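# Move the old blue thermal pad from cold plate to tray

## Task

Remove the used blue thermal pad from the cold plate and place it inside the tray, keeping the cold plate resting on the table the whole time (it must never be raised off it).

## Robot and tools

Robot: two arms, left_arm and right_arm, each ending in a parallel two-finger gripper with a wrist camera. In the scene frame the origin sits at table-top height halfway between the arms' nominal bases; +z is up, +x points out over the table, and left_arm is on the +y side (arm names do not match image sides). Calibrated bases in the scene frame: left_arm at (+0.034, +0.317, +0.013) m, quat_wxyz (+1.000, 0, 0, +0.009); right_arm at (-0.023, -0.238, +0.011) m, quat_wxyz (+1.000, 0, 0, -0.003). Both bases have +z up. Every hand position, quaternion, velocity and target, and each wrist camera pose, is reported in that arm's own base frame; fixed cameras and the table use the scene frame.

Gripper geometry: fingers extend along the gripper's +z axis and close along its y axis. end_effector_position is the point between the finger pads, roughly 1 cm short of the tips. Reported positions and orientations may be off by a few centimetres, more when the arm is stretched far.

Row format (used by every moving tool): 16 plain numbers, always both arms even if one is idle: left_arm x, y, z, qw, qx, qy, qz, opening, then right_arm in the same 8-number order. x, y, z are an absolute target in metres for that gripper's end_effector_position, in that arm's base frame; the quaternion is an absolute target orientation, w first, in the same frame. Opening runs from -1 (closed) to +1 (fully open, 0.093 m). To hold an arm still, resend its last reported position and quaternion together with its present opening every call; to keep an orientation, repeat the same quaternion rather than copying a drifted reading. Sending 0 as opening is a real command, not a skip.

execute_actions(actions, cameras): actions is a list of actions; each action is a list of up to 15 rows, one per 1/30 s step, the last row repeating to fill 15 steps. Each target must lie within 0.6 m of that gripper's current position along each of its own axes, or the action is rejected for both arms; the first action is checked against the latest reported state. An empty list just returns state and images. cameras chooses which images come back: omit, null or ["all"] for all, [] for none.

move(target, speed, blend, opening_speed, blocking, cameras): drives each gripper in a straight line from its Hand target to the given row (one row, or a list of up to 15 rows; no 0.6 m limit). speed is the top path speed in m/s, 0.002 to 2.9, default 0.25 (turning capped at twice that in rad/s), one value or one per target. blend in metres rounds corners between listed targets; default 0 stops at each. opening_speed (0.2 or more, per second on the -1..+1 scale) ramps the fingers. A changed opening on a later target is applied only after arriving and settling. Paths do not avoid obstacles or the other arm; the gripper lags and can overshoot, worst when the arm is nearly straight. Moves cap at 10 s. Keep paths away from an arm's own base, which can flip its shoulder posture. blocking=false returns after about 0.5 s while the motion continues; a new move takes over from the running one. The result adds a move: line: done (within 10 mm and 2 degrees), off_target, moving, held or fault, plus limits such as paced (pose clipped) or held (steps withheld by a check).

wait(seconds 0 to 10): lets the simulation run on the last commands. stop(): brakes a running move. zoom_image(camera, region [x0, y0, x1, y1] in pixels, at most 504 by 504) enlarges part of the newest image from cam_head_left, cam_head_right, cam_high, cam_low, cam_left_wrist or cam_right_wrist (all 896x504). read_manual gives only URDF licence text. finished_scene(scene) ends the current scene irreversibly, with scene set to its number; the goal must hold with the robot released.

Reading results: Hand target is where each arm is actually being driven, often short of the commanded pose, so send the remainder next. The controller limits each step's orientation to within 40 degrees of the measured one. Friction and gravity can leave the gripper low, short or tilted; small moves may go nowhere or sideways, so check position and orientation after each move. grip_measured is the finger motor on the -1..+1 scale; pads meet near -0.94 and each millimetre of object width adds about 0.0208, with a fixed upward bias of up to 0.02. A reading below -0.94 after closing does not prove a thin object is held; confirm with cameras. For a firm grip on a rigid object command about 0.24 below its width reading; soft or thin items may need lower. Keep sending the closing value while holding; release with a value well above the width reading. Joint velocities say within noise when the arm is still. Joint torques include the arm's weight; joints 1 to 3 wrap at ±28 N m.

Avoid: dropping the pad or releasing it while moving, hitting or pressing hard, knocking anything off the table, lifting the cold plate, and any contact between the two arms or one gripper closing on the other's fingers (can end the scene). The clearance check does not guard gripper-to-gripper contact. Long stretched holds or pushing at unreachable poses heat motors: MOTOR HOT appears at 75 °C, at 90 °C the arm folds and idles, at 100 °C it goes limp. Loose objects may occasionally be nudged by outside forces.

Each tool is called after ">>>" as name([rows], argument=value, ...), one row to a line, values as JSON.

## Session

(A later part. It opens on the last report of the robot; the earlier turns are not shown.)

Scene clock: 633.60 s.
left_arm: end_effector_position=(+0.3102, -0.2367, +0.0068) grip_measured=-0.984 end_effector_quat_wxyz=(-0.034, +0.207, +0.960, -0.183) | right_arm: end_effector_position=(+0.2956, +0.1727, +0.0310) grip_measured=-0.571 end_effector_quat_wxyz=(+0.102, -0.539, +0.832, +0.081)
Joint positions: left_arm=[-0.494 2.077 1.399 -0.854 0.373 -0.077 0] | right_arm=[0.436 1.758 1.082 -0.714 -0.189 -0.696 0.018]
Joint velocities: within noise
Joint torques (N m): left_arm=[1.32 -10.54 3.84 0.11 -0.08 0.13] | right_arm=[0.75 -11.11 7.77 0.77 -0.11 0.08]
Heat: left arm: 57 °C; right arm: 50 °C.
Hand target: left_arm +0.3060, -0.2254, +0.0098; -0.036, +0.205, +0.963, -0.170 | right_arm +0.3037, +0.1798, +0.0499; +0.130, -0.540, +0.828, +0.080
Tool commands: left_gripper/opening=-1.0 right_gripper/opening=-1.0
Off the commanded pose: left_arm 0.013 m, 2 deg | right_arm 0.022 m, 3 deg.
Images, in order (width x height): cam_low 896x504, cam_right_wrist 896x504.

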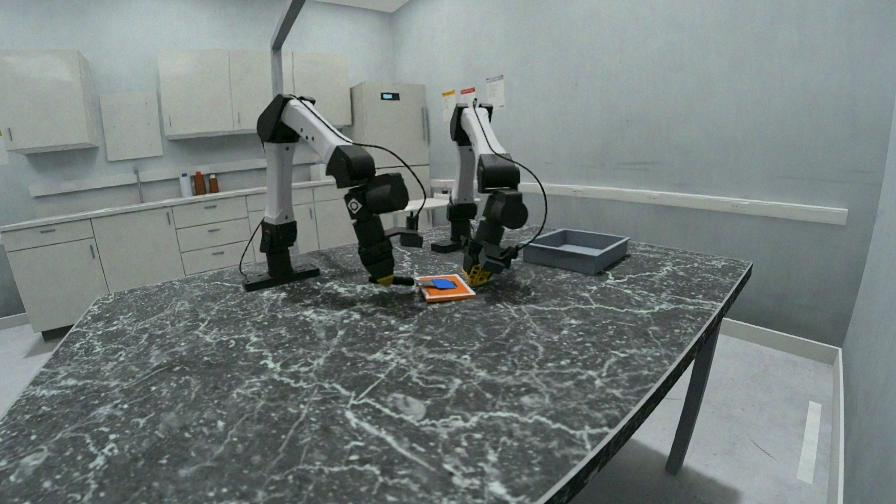

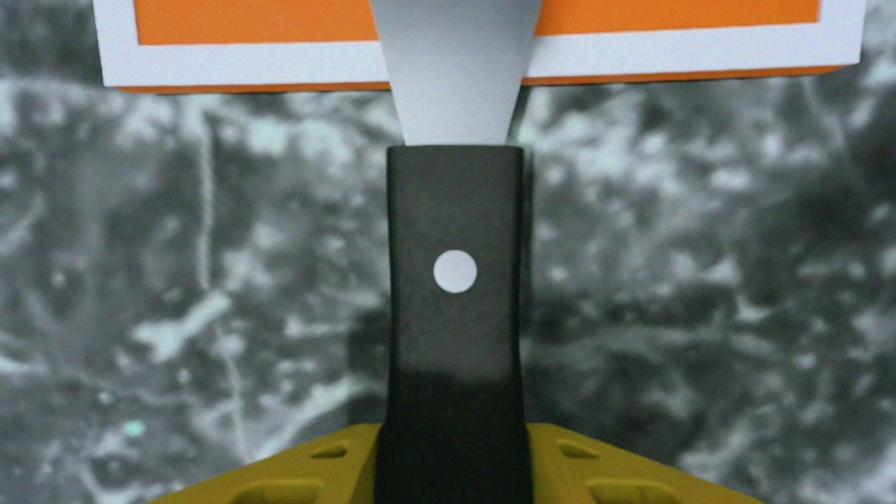

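>>> move([
  [0.306,-0.225,0.045,-0.036,0.205,0.963,-0.17,-1,0.302,0.178,0.012,0.1300,-0.540,0.827,0.080,-1],
  [0.301,-0.268,0.045,-0.036,0.205,0.963,-0.17,-1,0.302,0.178,0.012,0.1300,-0.540,0.827,0.080,-1],
  [0.301,-0.266,-0.025,-0.036,0.205,0.963,-0.17,-1,0.302,0.178,0.012,0.1300,-0.540,0.827,0.080,-1],
], speed=0.07, cameras=["cam_left_wrist","cam_low","cam_high"])

>>> zoom_image(camera="cam_low", region=[400, 250, 500, 310])

>>> zoom_image(camera="cam_high", region=[340, 200, 540, 320])

Scene clock: 651.20 s.
left_arm: end_effector_position=(+0.2984, -0.2666, +0.0118) grip_measured=-0.984 end_effector_quat_wxyz=(-0.041, +0.203, +0.960, -0.190) | right_arm: end_effector_position=(+0.3006, +0.1747, +0.0171) grip_measured=-0.571 end_effector_quat_wxyz=(+0.127, -0.540, +0.829, +0.077)
Joint positions: left_arm=[-0.57 2.086 1.431 -0.853 0.386 -0.165 0] | right_arm=[0.436 1.763 1.015 -0.589 -0.187 -0.696 0.018]
Joint velocities: within noise
Joint torques (N m): left_arm=[-0.83 -3.97 1.78 1.46 -0.28 0.02] | right_arm=[0.49 -6.46 4.81 1.24 -0.12 0.06]
Heat: left arm: 59 °C; right arm: 49 °C.
Hand target: left_arm +0.2986, -0.2641, -0.0224; -0.038, +0.206, +0.963, -0.170 | right_arm +0.3018, +0.1778, +0.0121; +0.130, -0.540, +0.828, +0.080
Off the commanded pose: left_arm 0.037 m, 2 deg | right_arm 0.006 m, 1 deg.
move: off_target (left_arm)
Images, in order (width x height): cam_high 896x504, cam_low 896x504, cam_left_wrist 896x504.

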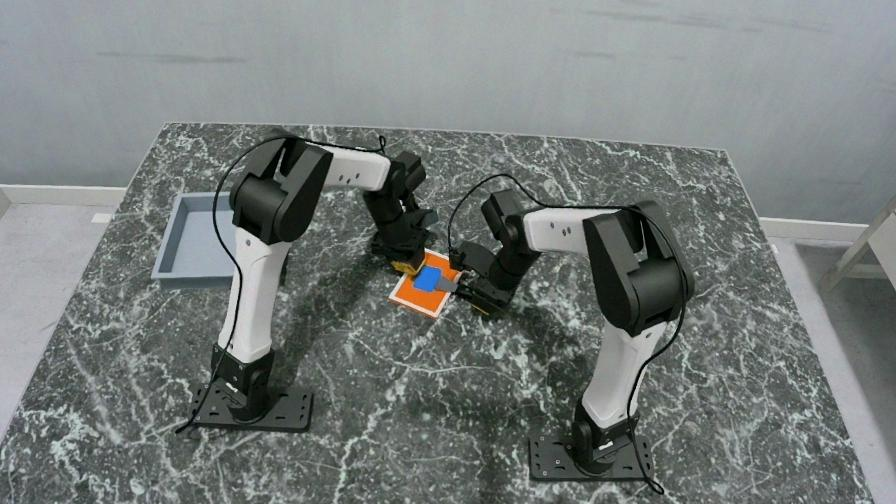

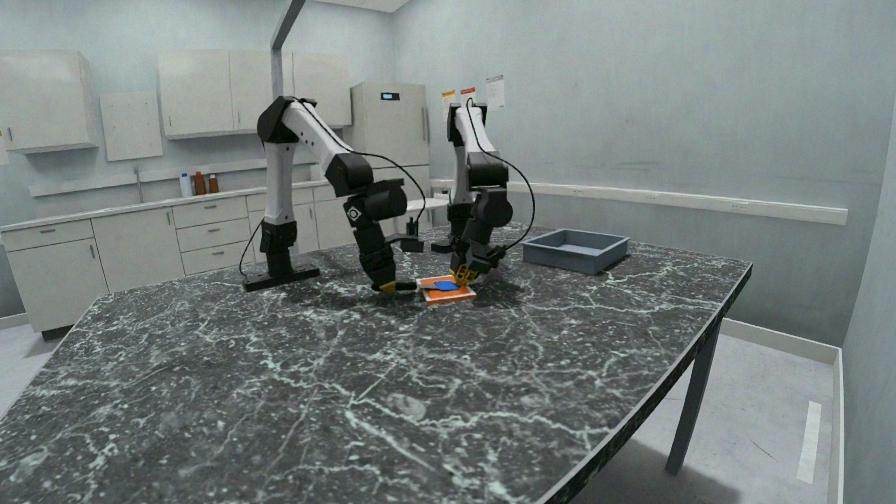

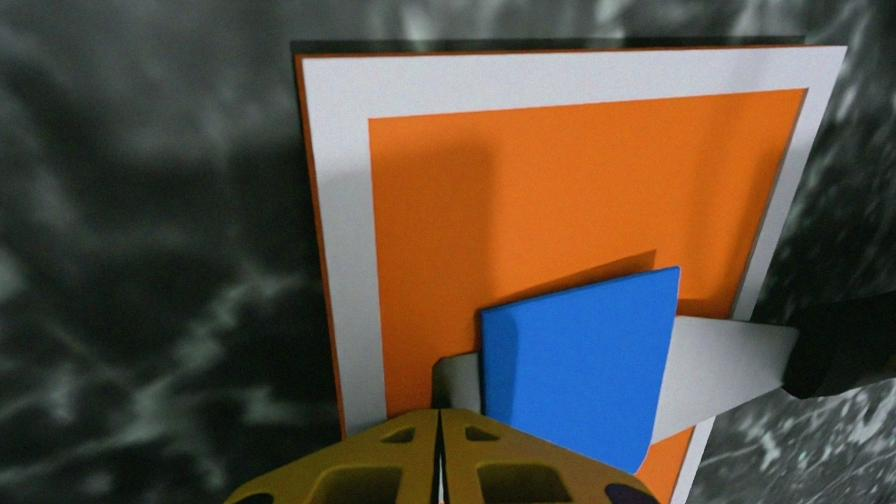

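Scaled by 5.040 from the camera's 896x504 image, which has a finer 1280x720 frame.

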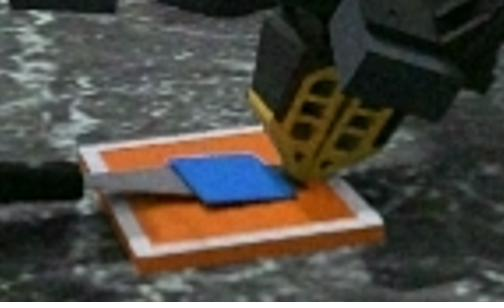

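Scaled by 2.520 from the camera's 896x504 image, which has a finer 1280x720 frame.

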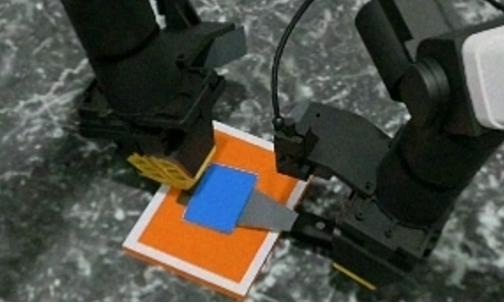

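>>> move([
  [0.301,-0.262,-0.025,-0.036,0.205,0.963,-0.17,-1,0.298,0.168,0.045,0.1600,-0.530,0.825,0.100,-1],
], speed=0.03, cameras=["cam_left_wrist","cam_low","cam_right_wrist"])

>>> zoom_image(camera="cam_low", region=[400, 250, 500, 310])

Scene clock: 656.97 s.
left_arm: end_effector_position=(+0.2985, -0.2663, +0.0118) grip_measured=-0.984 end_effector_quat_wxyz=(-0.040, +0.201, +0.959, -0.196) | right_arm: end_effector_position=(+0.3018, +0.1753, +0.0374) grip_measured=-0.571 end_effector_quat_wxyz=(+0.160, -0.534, +0.824, +0.101)
Joint positions: left_arm=[-0.564 2.082 1.42 -0.842 0.398 -0.165 0] | right_arm=[0.406 1.693 0.998 -0.587 -0.252 -0.707 0.018]
Joint velocities: within noise
Joint torques (N m): left_arm=[-0.73 -3.97 1.69 1.32 -0.42 0.09] | right_arm=[-1.21 -10.61 4.83 0.7 -0.1 -0.05]
Heat: left arm: 58 °C; right arm: 49 °C.
Hand target: left_arm +0.2987, -0.2602, -0.0224; -0.038, +0.206, +0.963, -0.170 | right_arm +0.2980, +0.1683, +0.0444; +0.160, -0.531, +0.826, +0.100
Off the commanded pose: left_arm 0.037 m, 3 deg | right_arm 0.011 m, 0 deg.
move: off_target (left_arm, right_arm)
Images, in order (width x height): cam_low 896x504, cam_left_wrist 896x504, cam_right_wrist 896x504.

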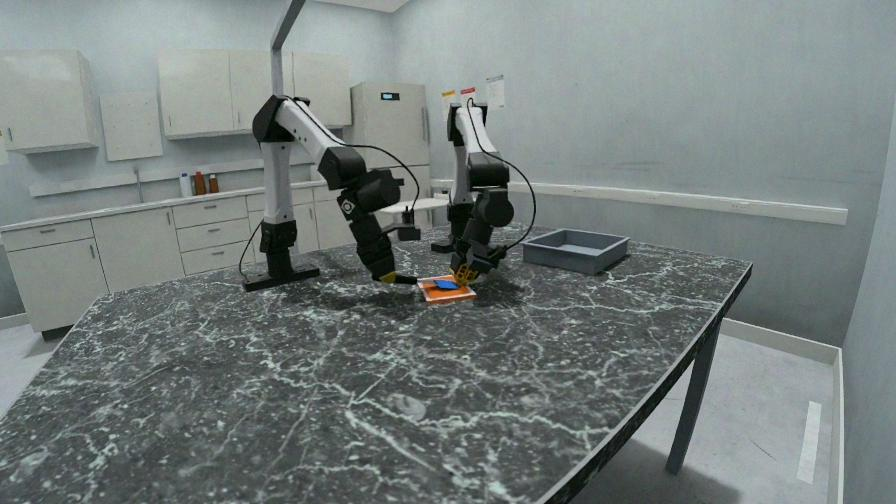

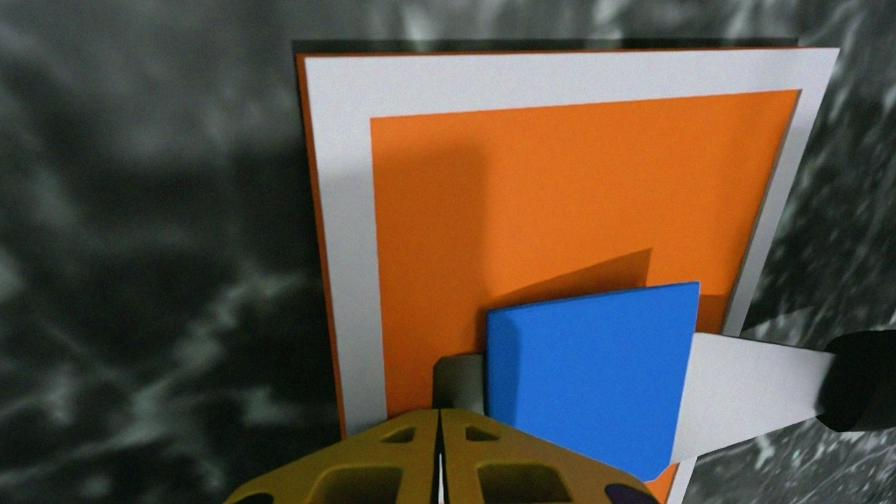

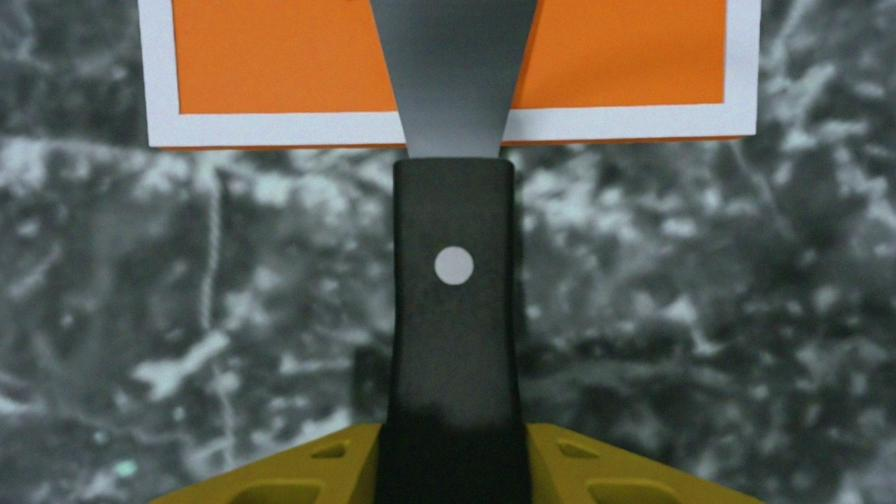

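Scaled by 5.040 from the camera's 896x504 image, which has a finer 1280x720 frame.

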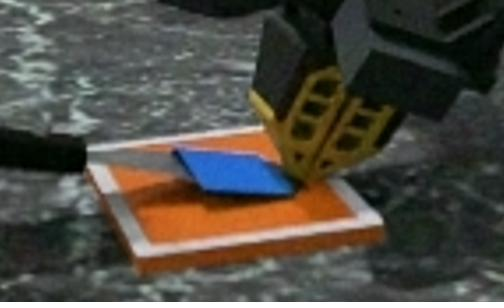

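>>> move([
  [0.301,-0.262,-0.025,-0.036,0.205,0.963,-0.17,-1,0.298,0.165,0.068,0.1600,-0.530,0.825,0.100,-1],
], speed=0.03, cameras=["cam_left_wrist","cam_low","cam_high"])

>>> zoom_image(camera="cam_low", region=[400, 250, 500, 310])

Scene clock: 661.67 s.
left_arm: end_effector_position=(+0.2985, -0.2710, +0.0121) grip_measured=-0.984 end_effector_quat_wxyz=(-0.038, +0.202, +0.956, -0.211) | right_arm: end_effector_position=(+0.2893, +0.1622, +0.0505) grip_measured=-0.571 end_effector_quat_wxyz=(+0.133, -0.528, +0.833, +0.102)
Joint positions: left_arm=[-0.564 2.082 1.413 -0.82 0.425 -0.165 0] | right_arm=[0.386 1.65 1.023 -0.711 -0.248 -0.715 0.018]
Joint velocities: within noise
Joint torques (N m): left_arm=[-0.32 -3.78 2.54 1.08 -0.7 0.07] | right_arm=[-0.35 -9.98 7.88 0.88 -0.18 -0.07]
Heat: left arm: 57 °C; right arm: 50 °C.
Hand target: left_arm +0.2988, -0.2604, -0.0223; -0.038, +0.206, +0.963, -0.170 | right_arm +0.2977, +0.1648, +0.0679; +0.160, -0.531, +0.826, +0.100
Off the commanded pose: left_arm 0.038 m, 5 deg | right_arm 0.020 m, 3 deg.
move: off_target (left_arm, right_arm)
Images, in order (width x height): cam_high 896x504, cam_low 896x504, cam_left_wrist 896x504.

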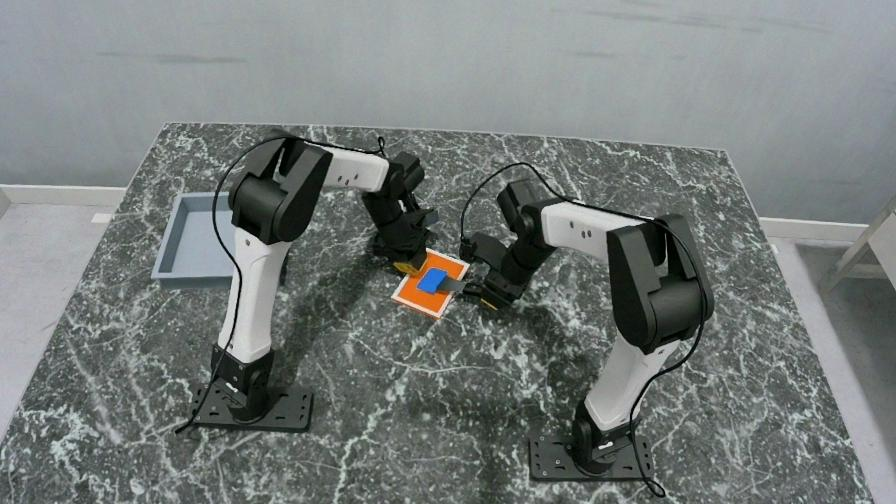

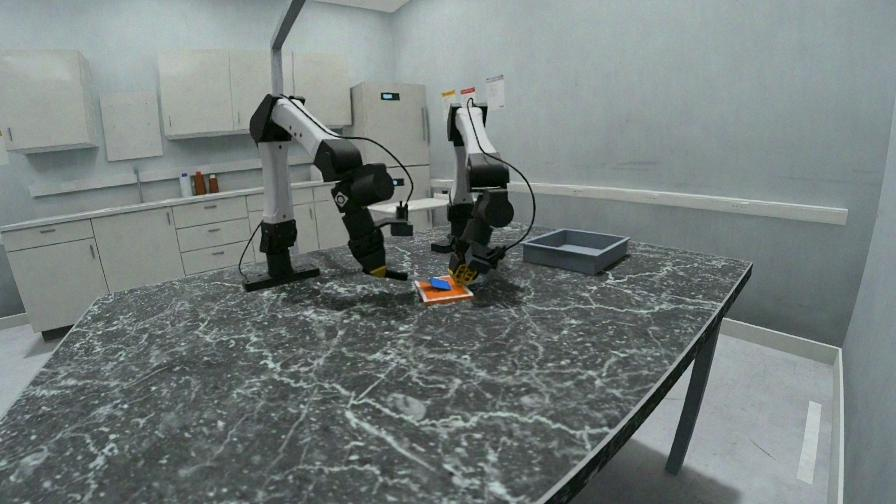

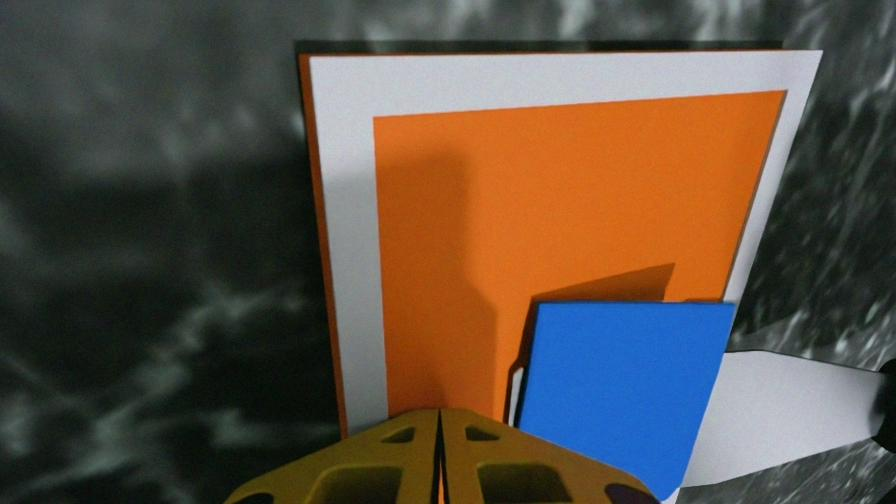

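Scaled by 5.040 from the camera's 896x504 image, which has a finer 1280x720 frame.

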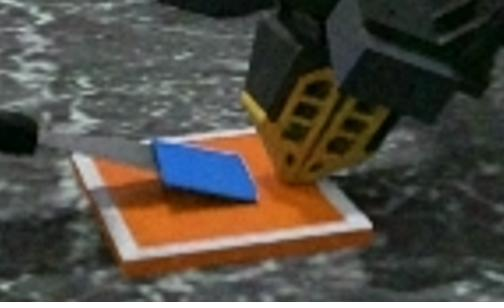

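>>> move([
  [0.301,-0.262,-0.015,-0.036,0.205,0.963,-0.17,-1,0.293,0.155,0.13,0.1600,-0.5246,0.8234,0.105,-1],
], speed=0.05)

>>> zoom_image(camera="cam_low", region=[380, 230, 500, 310])

Scene clock: 666.60 s.
left_arm: end_effector_position=(+0.2984, -0.2710, +0.0121) grip_measured=-0.984 end_effector_quat_wxyz=(-0.038, +0.202, +0.956, -0.211) | right_arm: end_effector_position=(+0.2902, +0.1544, +0.1170) grip_measured=-0.571 end_effector_quat_wxyz=(+0.144, -0.526, +0.832, +0.105)
Joint positions: left_arm=[-0.564 2.082 1.413 -0.821 0.425 -0.165 0] | right_arm=[0.355 1.563 1.2 -0.962 -0.263 -0.74 0.018]
Joint velocities: within noise
Joint torques (N m): left_arm=[-0.49 -5.31 4.08 0.81 -0.71 0.11] | right_arm=[-0.39 -8.57 7.84 0.83 -0.2 -0.05]
Heat: left arm: 57 °C; right arm: 50 °C.
Hand target: left_arm +0.2999, -0.2612, -0.0134; -0.037, +0.206, +0.963, -0.171 | right_arm +0.2928, +0.1550, +0.1298; +0.161, -0.527, +0.828, +0.105
Off the commanded pose: left_arm 0.029 m, 5 deg | right_arm 0.013 m, 2 deg.
move: off_target (left_arm, right_arm)

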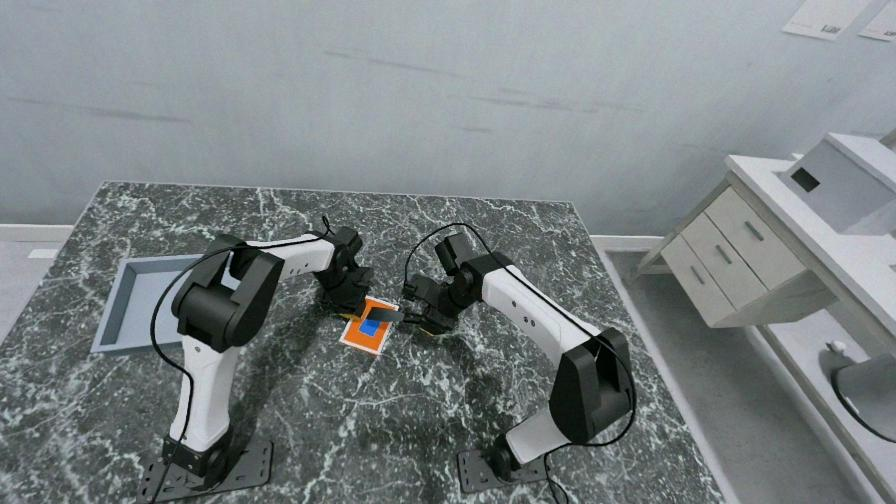

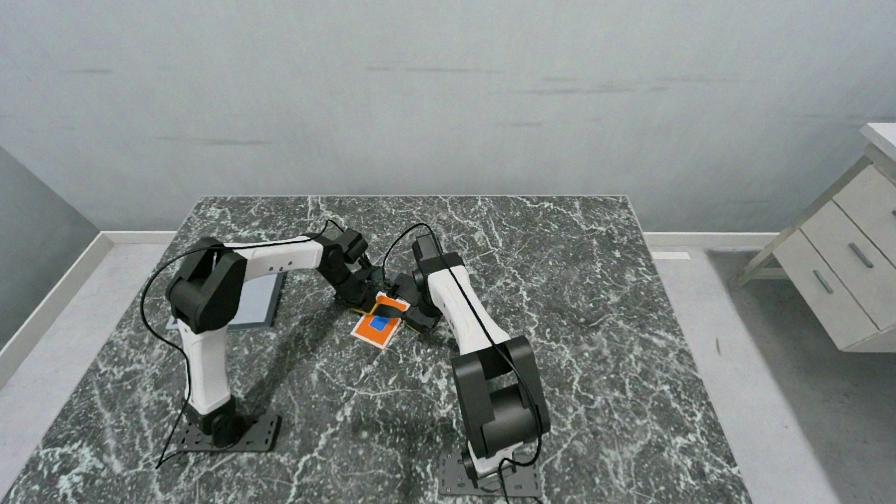

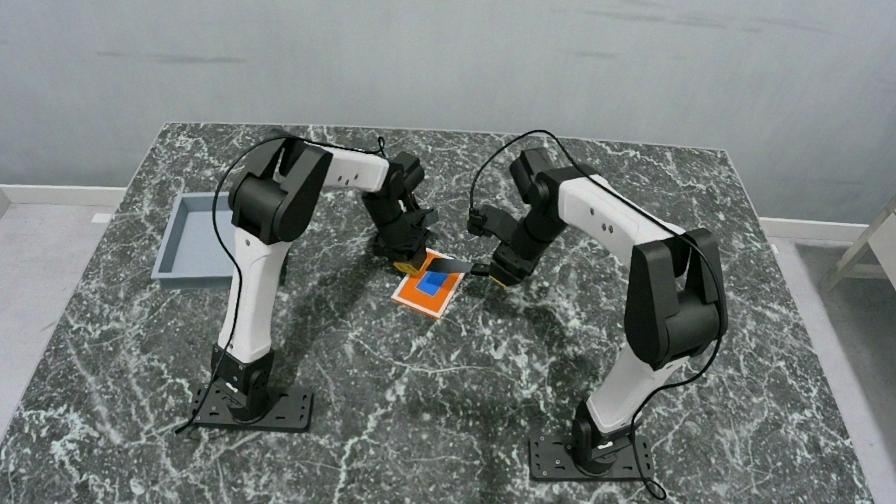

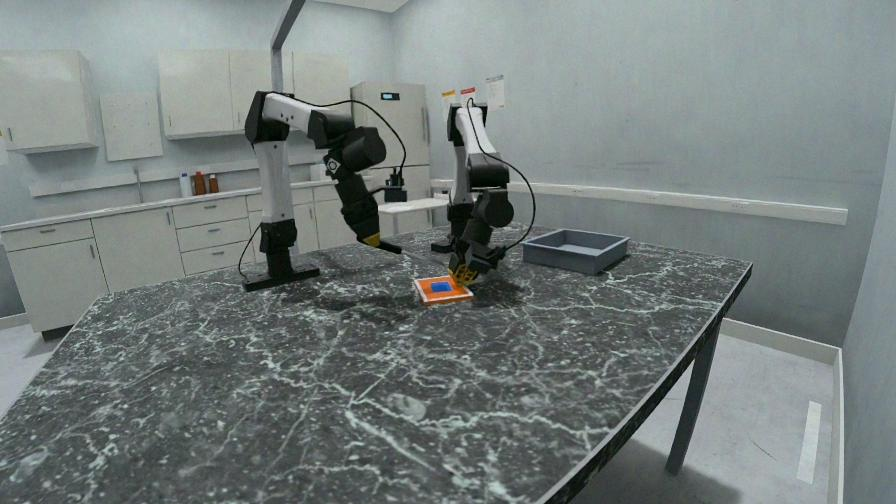

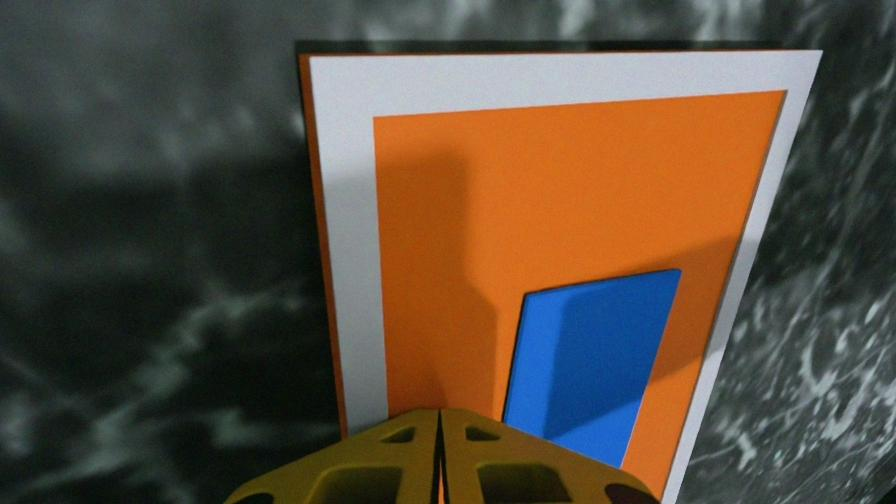

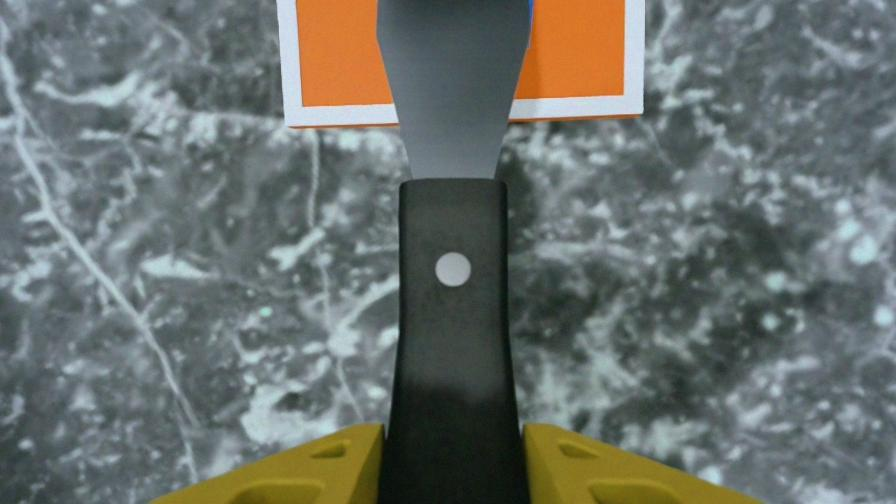

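Scaled by 4.200 from the camera's 896x504 image, which has a finer 1280x720 frame.

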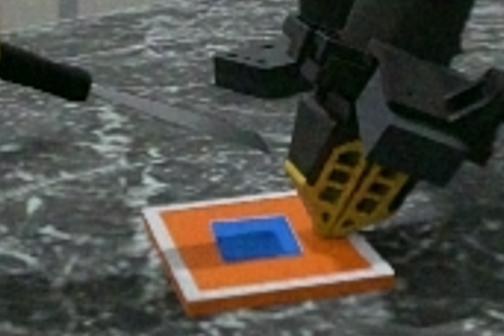

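>>> move([
  [0.301,-0.255,0.05,-0.036,0.205,0.963,-0.17,-1,0.28,0.11,0.13,0.16,-0.5246,0.8234,0.105,-1],
  [0.275,-0.27,0.14,0,0.148,0.989,0,0.1,0.26,0.06,0.13,0.16,-0.5246,0.8234,0.105,-1],
], speed=0.15, cameras=["cam_left_wrist","cam_high"])

Scene clock: 673.90 s.
left_arm: end_effector_position=(+0.2702, -0.2667, +0.1309) grip_measured=+0.098 end_effector_quat_wxyz=(-0.015, +0.151, +0.988, +0.002) | right_arm: end_effector_position=(+0.2647, +0.0597, +0.1279) grip_measured=-0.571 end_effector_quat_wxyz=(+0.158, -0.527, +0.829, +0.102)
Joint positions: left_arm=[-0.772 2.021 1.869 -1.445 0.015 -0.469 0.05] | right_arm=[0.014 1.398 1.093 -1.097 -0.34 -1.089 0.018]
Joint velocities: within noise
Joint torques (N m): left_arm=[-0.35 -8.62 9.66 0.11 -0.2 -0.09] | right_arm=[-0.28 -6.53 5.04 0.64 -0.29 -0.04]
Heat: left arm: 57 °C; right arm: 49 °C.
Hand target: left_arm +0.2748, -0.2698, +0.1400; +0.000, +0.148, +0.989, +0.000 | right_arm +0.2601, +0.0600, +0.1299; +0.161, -0.527, +0.828, +0.105
Off the commanded pose: left_arm 0.011 m, 2 deg | right_arm 0.005 m, 1 deg.
move: off_target (left_arm); target 2's new opening was sent with left_arm's hand 0.011 m and 2 deg from that target
Images, in order (width x height): cam_high 896x504, cam_left_wrist 896x504.

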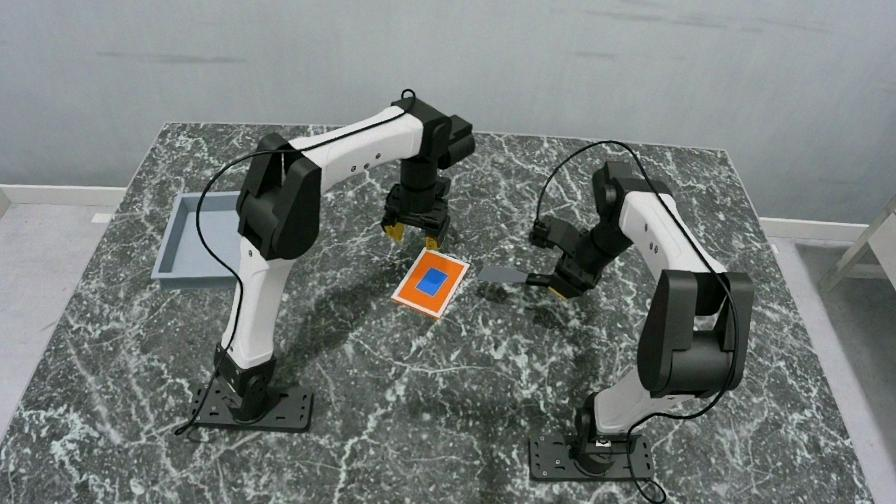

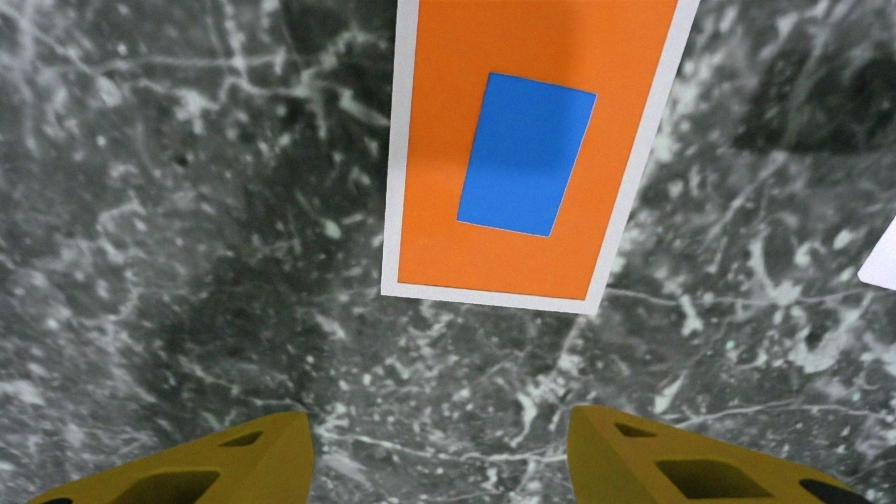

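>>> move(target=[0.288,-0.305,0.04,0,0.242,0.970,0,0.1,0.26,0.06,0.13,0.16,-0.5246,0.8234,0.105,-1], speed=0.12, cameras=["cam_left_wrist","cam_low"])

>>> zoom_image(camera="cam_low", region=[380, 230, 500, 310])

Scene clock: 687.80 s.
left_arm: end_effector_position=(+0.2883, -0.3043, +0.0464) grip_measured=+0.098 end_effector_quat_wxyz=(-0.001, +0.233, +0.972, -0.007) | right_arm: end_effector_position=(+0.2645, +0.0598, +0.1279) grip_measured=-0.571 end_effector_quat_wxyz=(+0.158, -0.527, +0.829, +0.102)
Joint positions: left_arm=[-0.807 2.172 1.762 -1.156 0.014 -0.336 0.05] | right_arm=[0.014 1.398 1.093 -1.098 -0.34 -1.089 0.018]
Joint velocities: within noise
Joint torques (N m): left_arm=[-0.61 -8.25 5.82 0.34 -0.23 0.13] | right_arm=[-0.29 -6.53 5.04 0.64 -0.29 -0.04]
Heat: left arm: 57 °C; right arm: 48 °C.
Hand target: left_arm +0.2879, -0.3048, +0.0400; +0.000, +0.242, +0.970, +0.000 | right_arm +0.2601, +0.0600, +0.1299; +0.161, -0.527, +0.828, +0.105
Off the commanded pose: left_arm 0.006 m, 1 deg | right_arm 0.005 m, 1 deg.
move: done
Images, in order (width x height): cam_low 896x504, cam_left_wrist 896x504.

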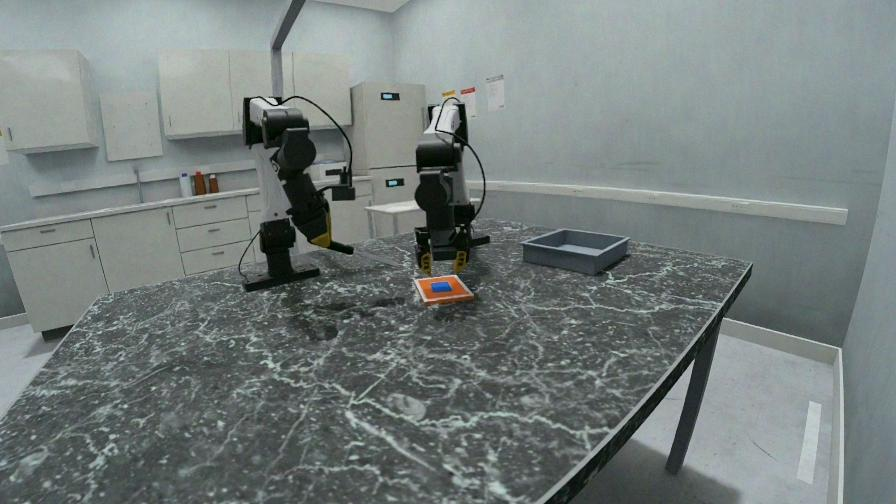

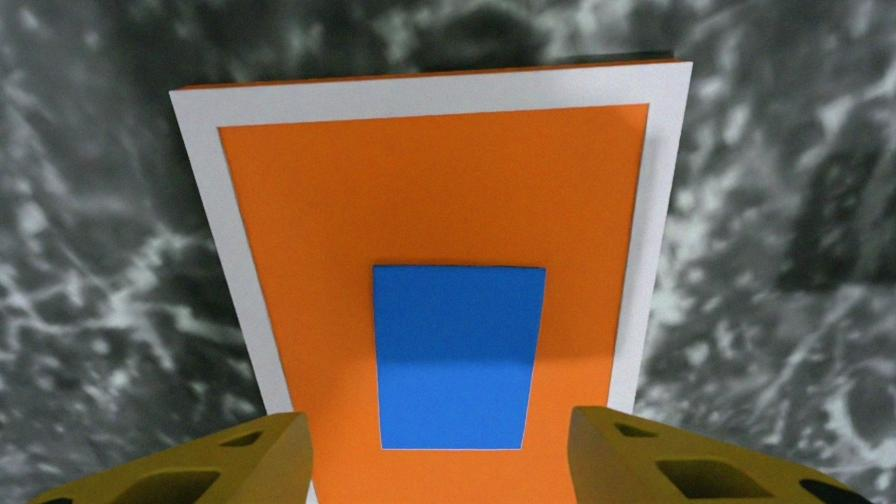

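Scaled by 4.200 from the camera's 896x504 image, which has a finer 1280x720 frame.

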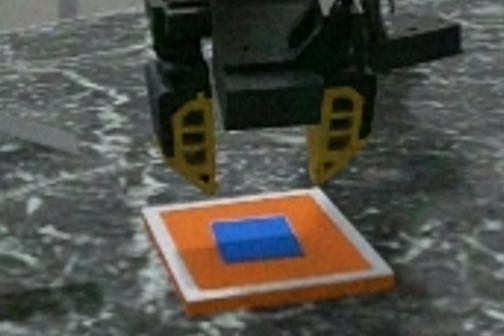

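>>> move([
  [0.286,-0.304,0.003,0,0.242,0.970,0,0.1,0.26,0.06,0.13,0.16,-0.5246,0.8234,0.105,-1],
  [0.286,-0.304,0.003,0,0.242,0.970,0,-1,0.26,0.06,0.13,0.16,-0.5246,0.8234,0.105,-1],
], speed=0.06, opening_speed=0.5, cameras=["cam_left_wrist","cam_low"])

>>> zoom_image(camera="cam_low", region=[380, 230, 500, 310])

Scene clock: 697.77 s.
left_arm: end_effector_position=(+0.2830, -0.3107, +0.0155) grip_measured=-0.975 end_effector_quat_wxyz=(-0.001, +0.240, +0.971, -0.019) | right_arm: end_effector_position=(+0.2645, +0.0599, +0.1279) grip_measured=-0.571 end_effector_quat_wxyz=(+0.158, -0.527, +0.829, +0.103)
Joint positions: left_arm=[-0.819 2.191 1.668 -1.029 0.033 -0.334 0] | right_arm=[0.014 1.398 1.093 -1.098 -0.341 -1.089 0.018]
Joint velocities: within noise
Joint torques (N m): left_arm=[0.31 -7.6 4.83 0.41 -0.43 0.06] | right_arm=[-0.28 -6.54 5.04 0.64 -0.29 -0.04]
Heat: left arm: 58 °C; right arm: 47 °C.
Hand target: left_arm +0.2857, -0.3039, +0.0033; +0.000, +0.242, +0.970, +0.000 | right_arm +0.2601, +0.0600, +0.1300; +0.161, -0.527, +0.828, +0.106
Off the commanded pose: left_arm 0.015 m, 2 deg | right_arm 0.005 m, 1 deg.
move: off_target (left_arm); target 2's new opening was sent with left_arm's hand 0.013 m and 1 deg from that target
Images, in order (width x height): cam_low 896x504, cam_left_wrist 896x504.

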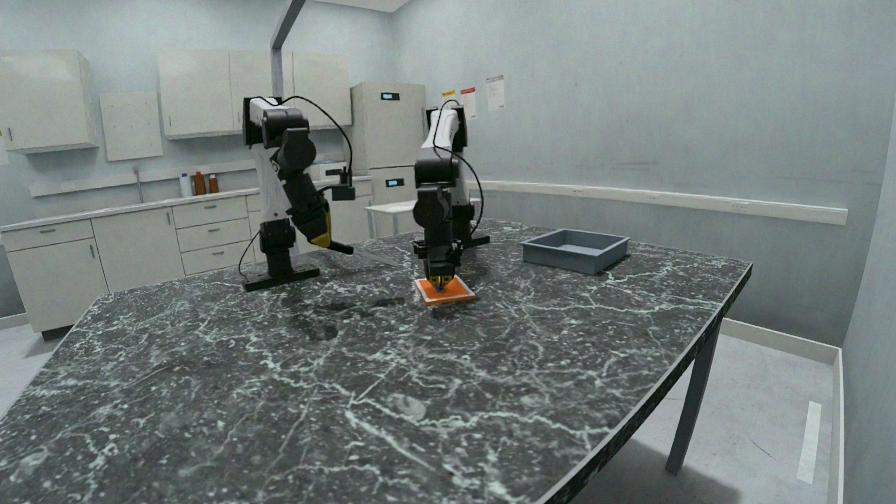

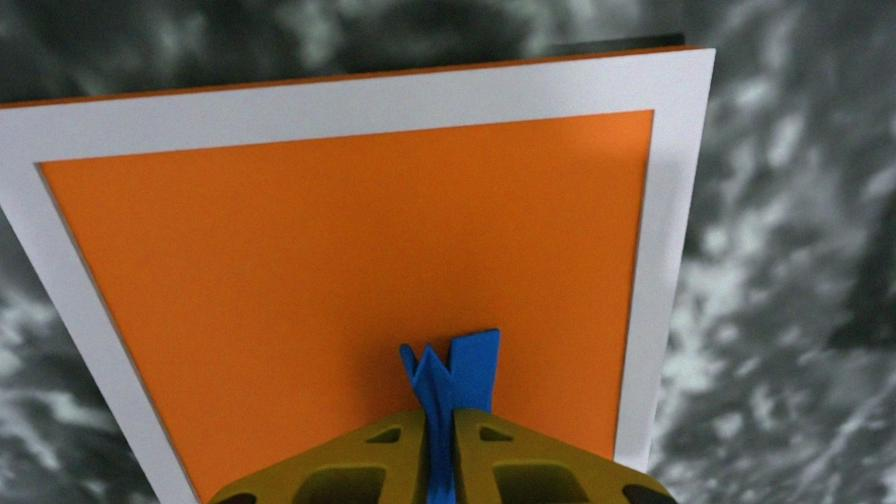

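Scaled by 4.200 from the camera's 896x504 image, which has a finer 1280x720 frame.

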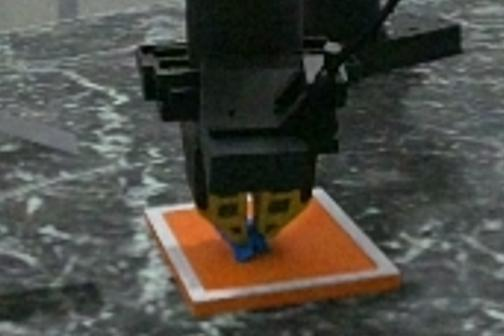

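Gripped well. Lift slowly.

>>> move([
  [0.286,-0.307,0.032,0,0.242,0.970,0,-1,0.26,0.06,0.13,0.16,-0.5246,0.8234,0.105,-1],
], speed=0.02, cameras=["cam_left_wrist","cam_low"])

>>> zoom_image(camera="cam_low", region=[380, 230, 500, 310])

>>> move([
  [0.286,-0.307,0.039,0,0.242,0.970,0,-1,0.26,0.06,0.13,0.16,-0.5246,0.8234,0.105,-1],
], speed=0.02, cameras=["cam_left_wrist","cam_low"])

>>> zoom_image(camera="cam_low", region=[380, 230, 500, 310])

Scene clock: 706.07 s.
left_arm: end_effector_position=(+0.2805, -0.3030, +0.0222) grip_measured=-0.975 end_effector_quat_wxyz=(-0.012, +0.240, +0.971, +0.000) | right_arm: end_effector_position=(+0.2645, +0.0599, +0.1279) grip_measured=-0.571 end_effector_quat_wxyz=(+0.158, -0.527, +0.829, +0.103)
Joint positions: left_arm=[-0.819 2.191 1.696 -1.095 0.013 -0.334 0] | right_arm=[0.014 1.398 1.093 -1.098 -0.341 -1.089 0.018]
Joint velocities: within noise
Joint torques (N m): left_arm=[-0.23 -9.68 9.74 -0.02 -0.19 0.03] | right_arm=[-0.29 -6.53 5.04 0.64 -0.29 -0.04]
Heat: left arm: 58 °C; right arm: 47 °C.
Hand target: left_arm +0.2858, -0.3069, +0.0320; +0.000, +0.242, +0.970, +0.000 | right_arm +0.2601, +0.0600, +0.1300; +0.161, -0.527, +0.828, +0.106
Off the commanded pose: left_arm 0.012 m, 1 deg | right_arm 0.005 m, 1 deg.
move: off_target (left_arm)
Images, in order (width x height): cam_low 896x504, cam_left_wrist 896x504.

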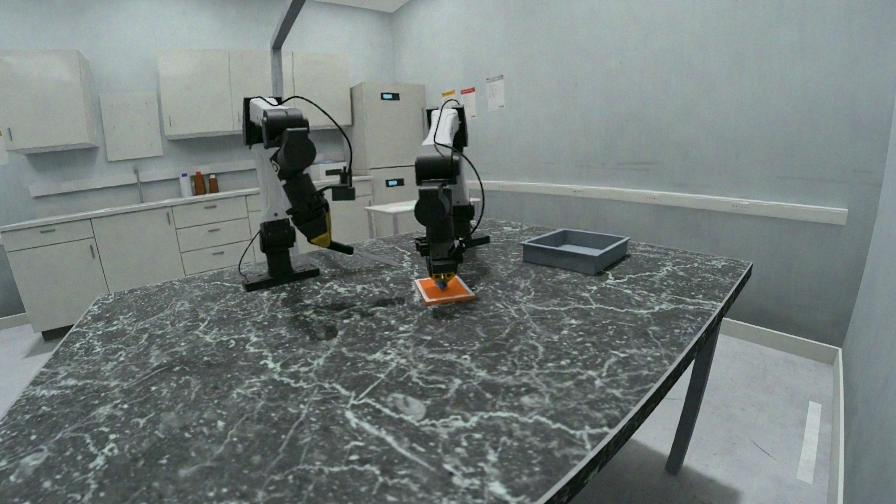

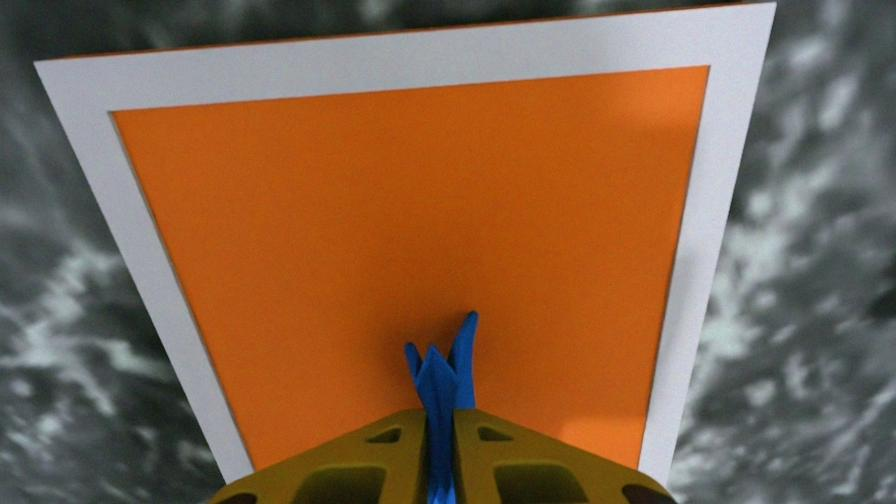

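Scaled by 4.200 from the camera's 896x504 image, which has a finer 1280x720 frame.

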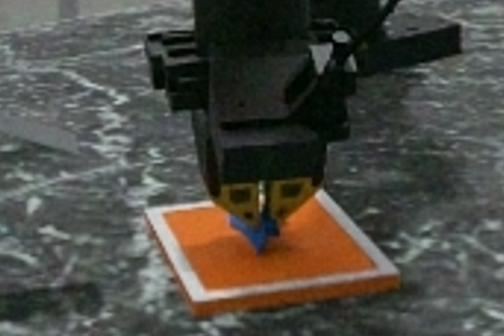

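Scene clock: 706.87 s.
left_arm: end_effector_position=(+0.2802, -0.3023, +0.0262) grip_measured=-0.975 end_effector_quat_wxyz=(-0.014, +0.240, +0.971, +0.002) | right_arm: end_effector_position=(+0.2645, +0.0599, +0.1279) grip_measured=-0.571 end_effector_quat_wxyz=(+0.158, -0.527, +0.829, +0.103)
Joint positions: left_arm=[-0.819 2.191 1.712 -1.118 0.011 -0.334 0] | right_arm=[0.014 1.398 1.093 -1.098 -0.341 -1.089 0.018]
Joint velocities: within noise
Joint torques (N m): left_arm=[-0.13 -10.28 9.98 -0.11 -0.23 0.07] | right_arm=[-0.28 -6.54 5.04 0.64 -0.29 -0.04]
Heat: left arm: 58 °C; right arm: 47 °C.
Hand target: left_arm +0.2857, -0.3068, +0.0389; +0.000, +0.242, +0.970, +0.000 | right_arm +0.2601, +0.0600, +0.1300; +0.161, -0.527, +0.828, +0.106
Off the commanded pose: left_arm 0.015 m, 2 deg | right_arm 0.005 m, 1 deg.
move: off_target (left_arm)
Images, in order (width x height): cam_low 896x504, cam_left_wrist 896x504.

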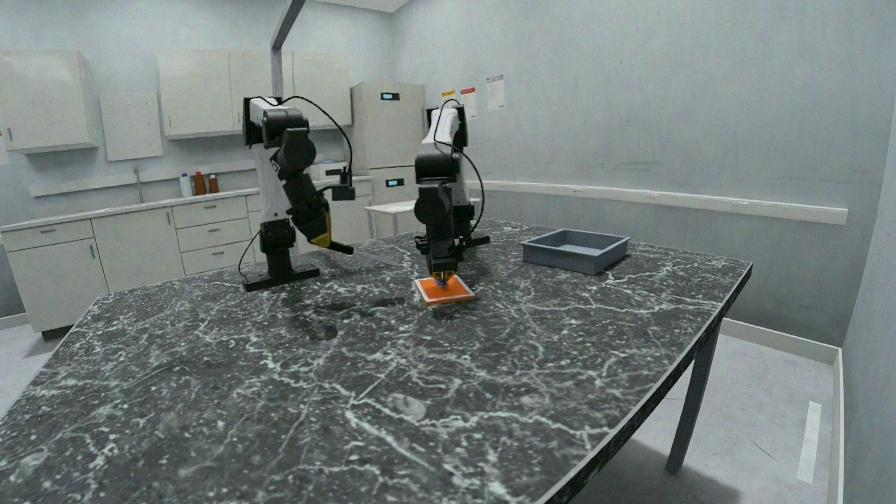

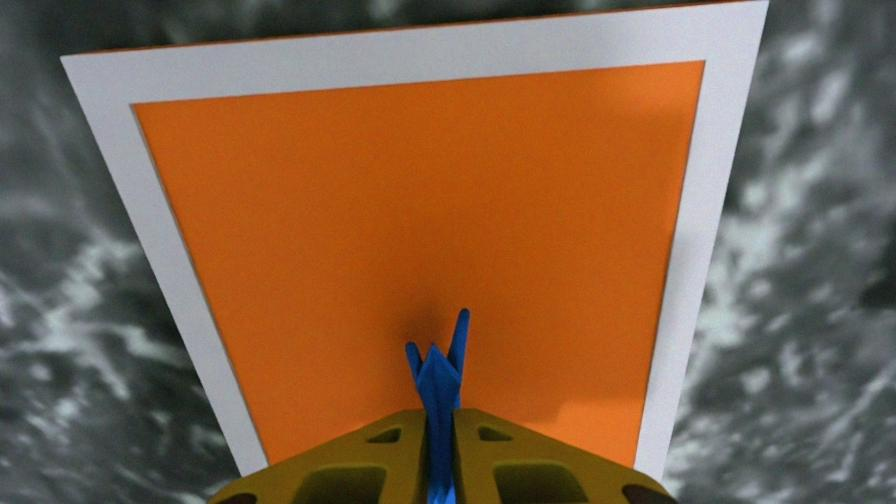

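Scaled by 4.200 from the camera's 896x504 image, which has a finer 1280x720 frame.

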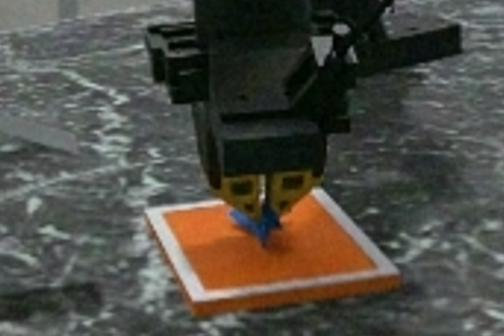

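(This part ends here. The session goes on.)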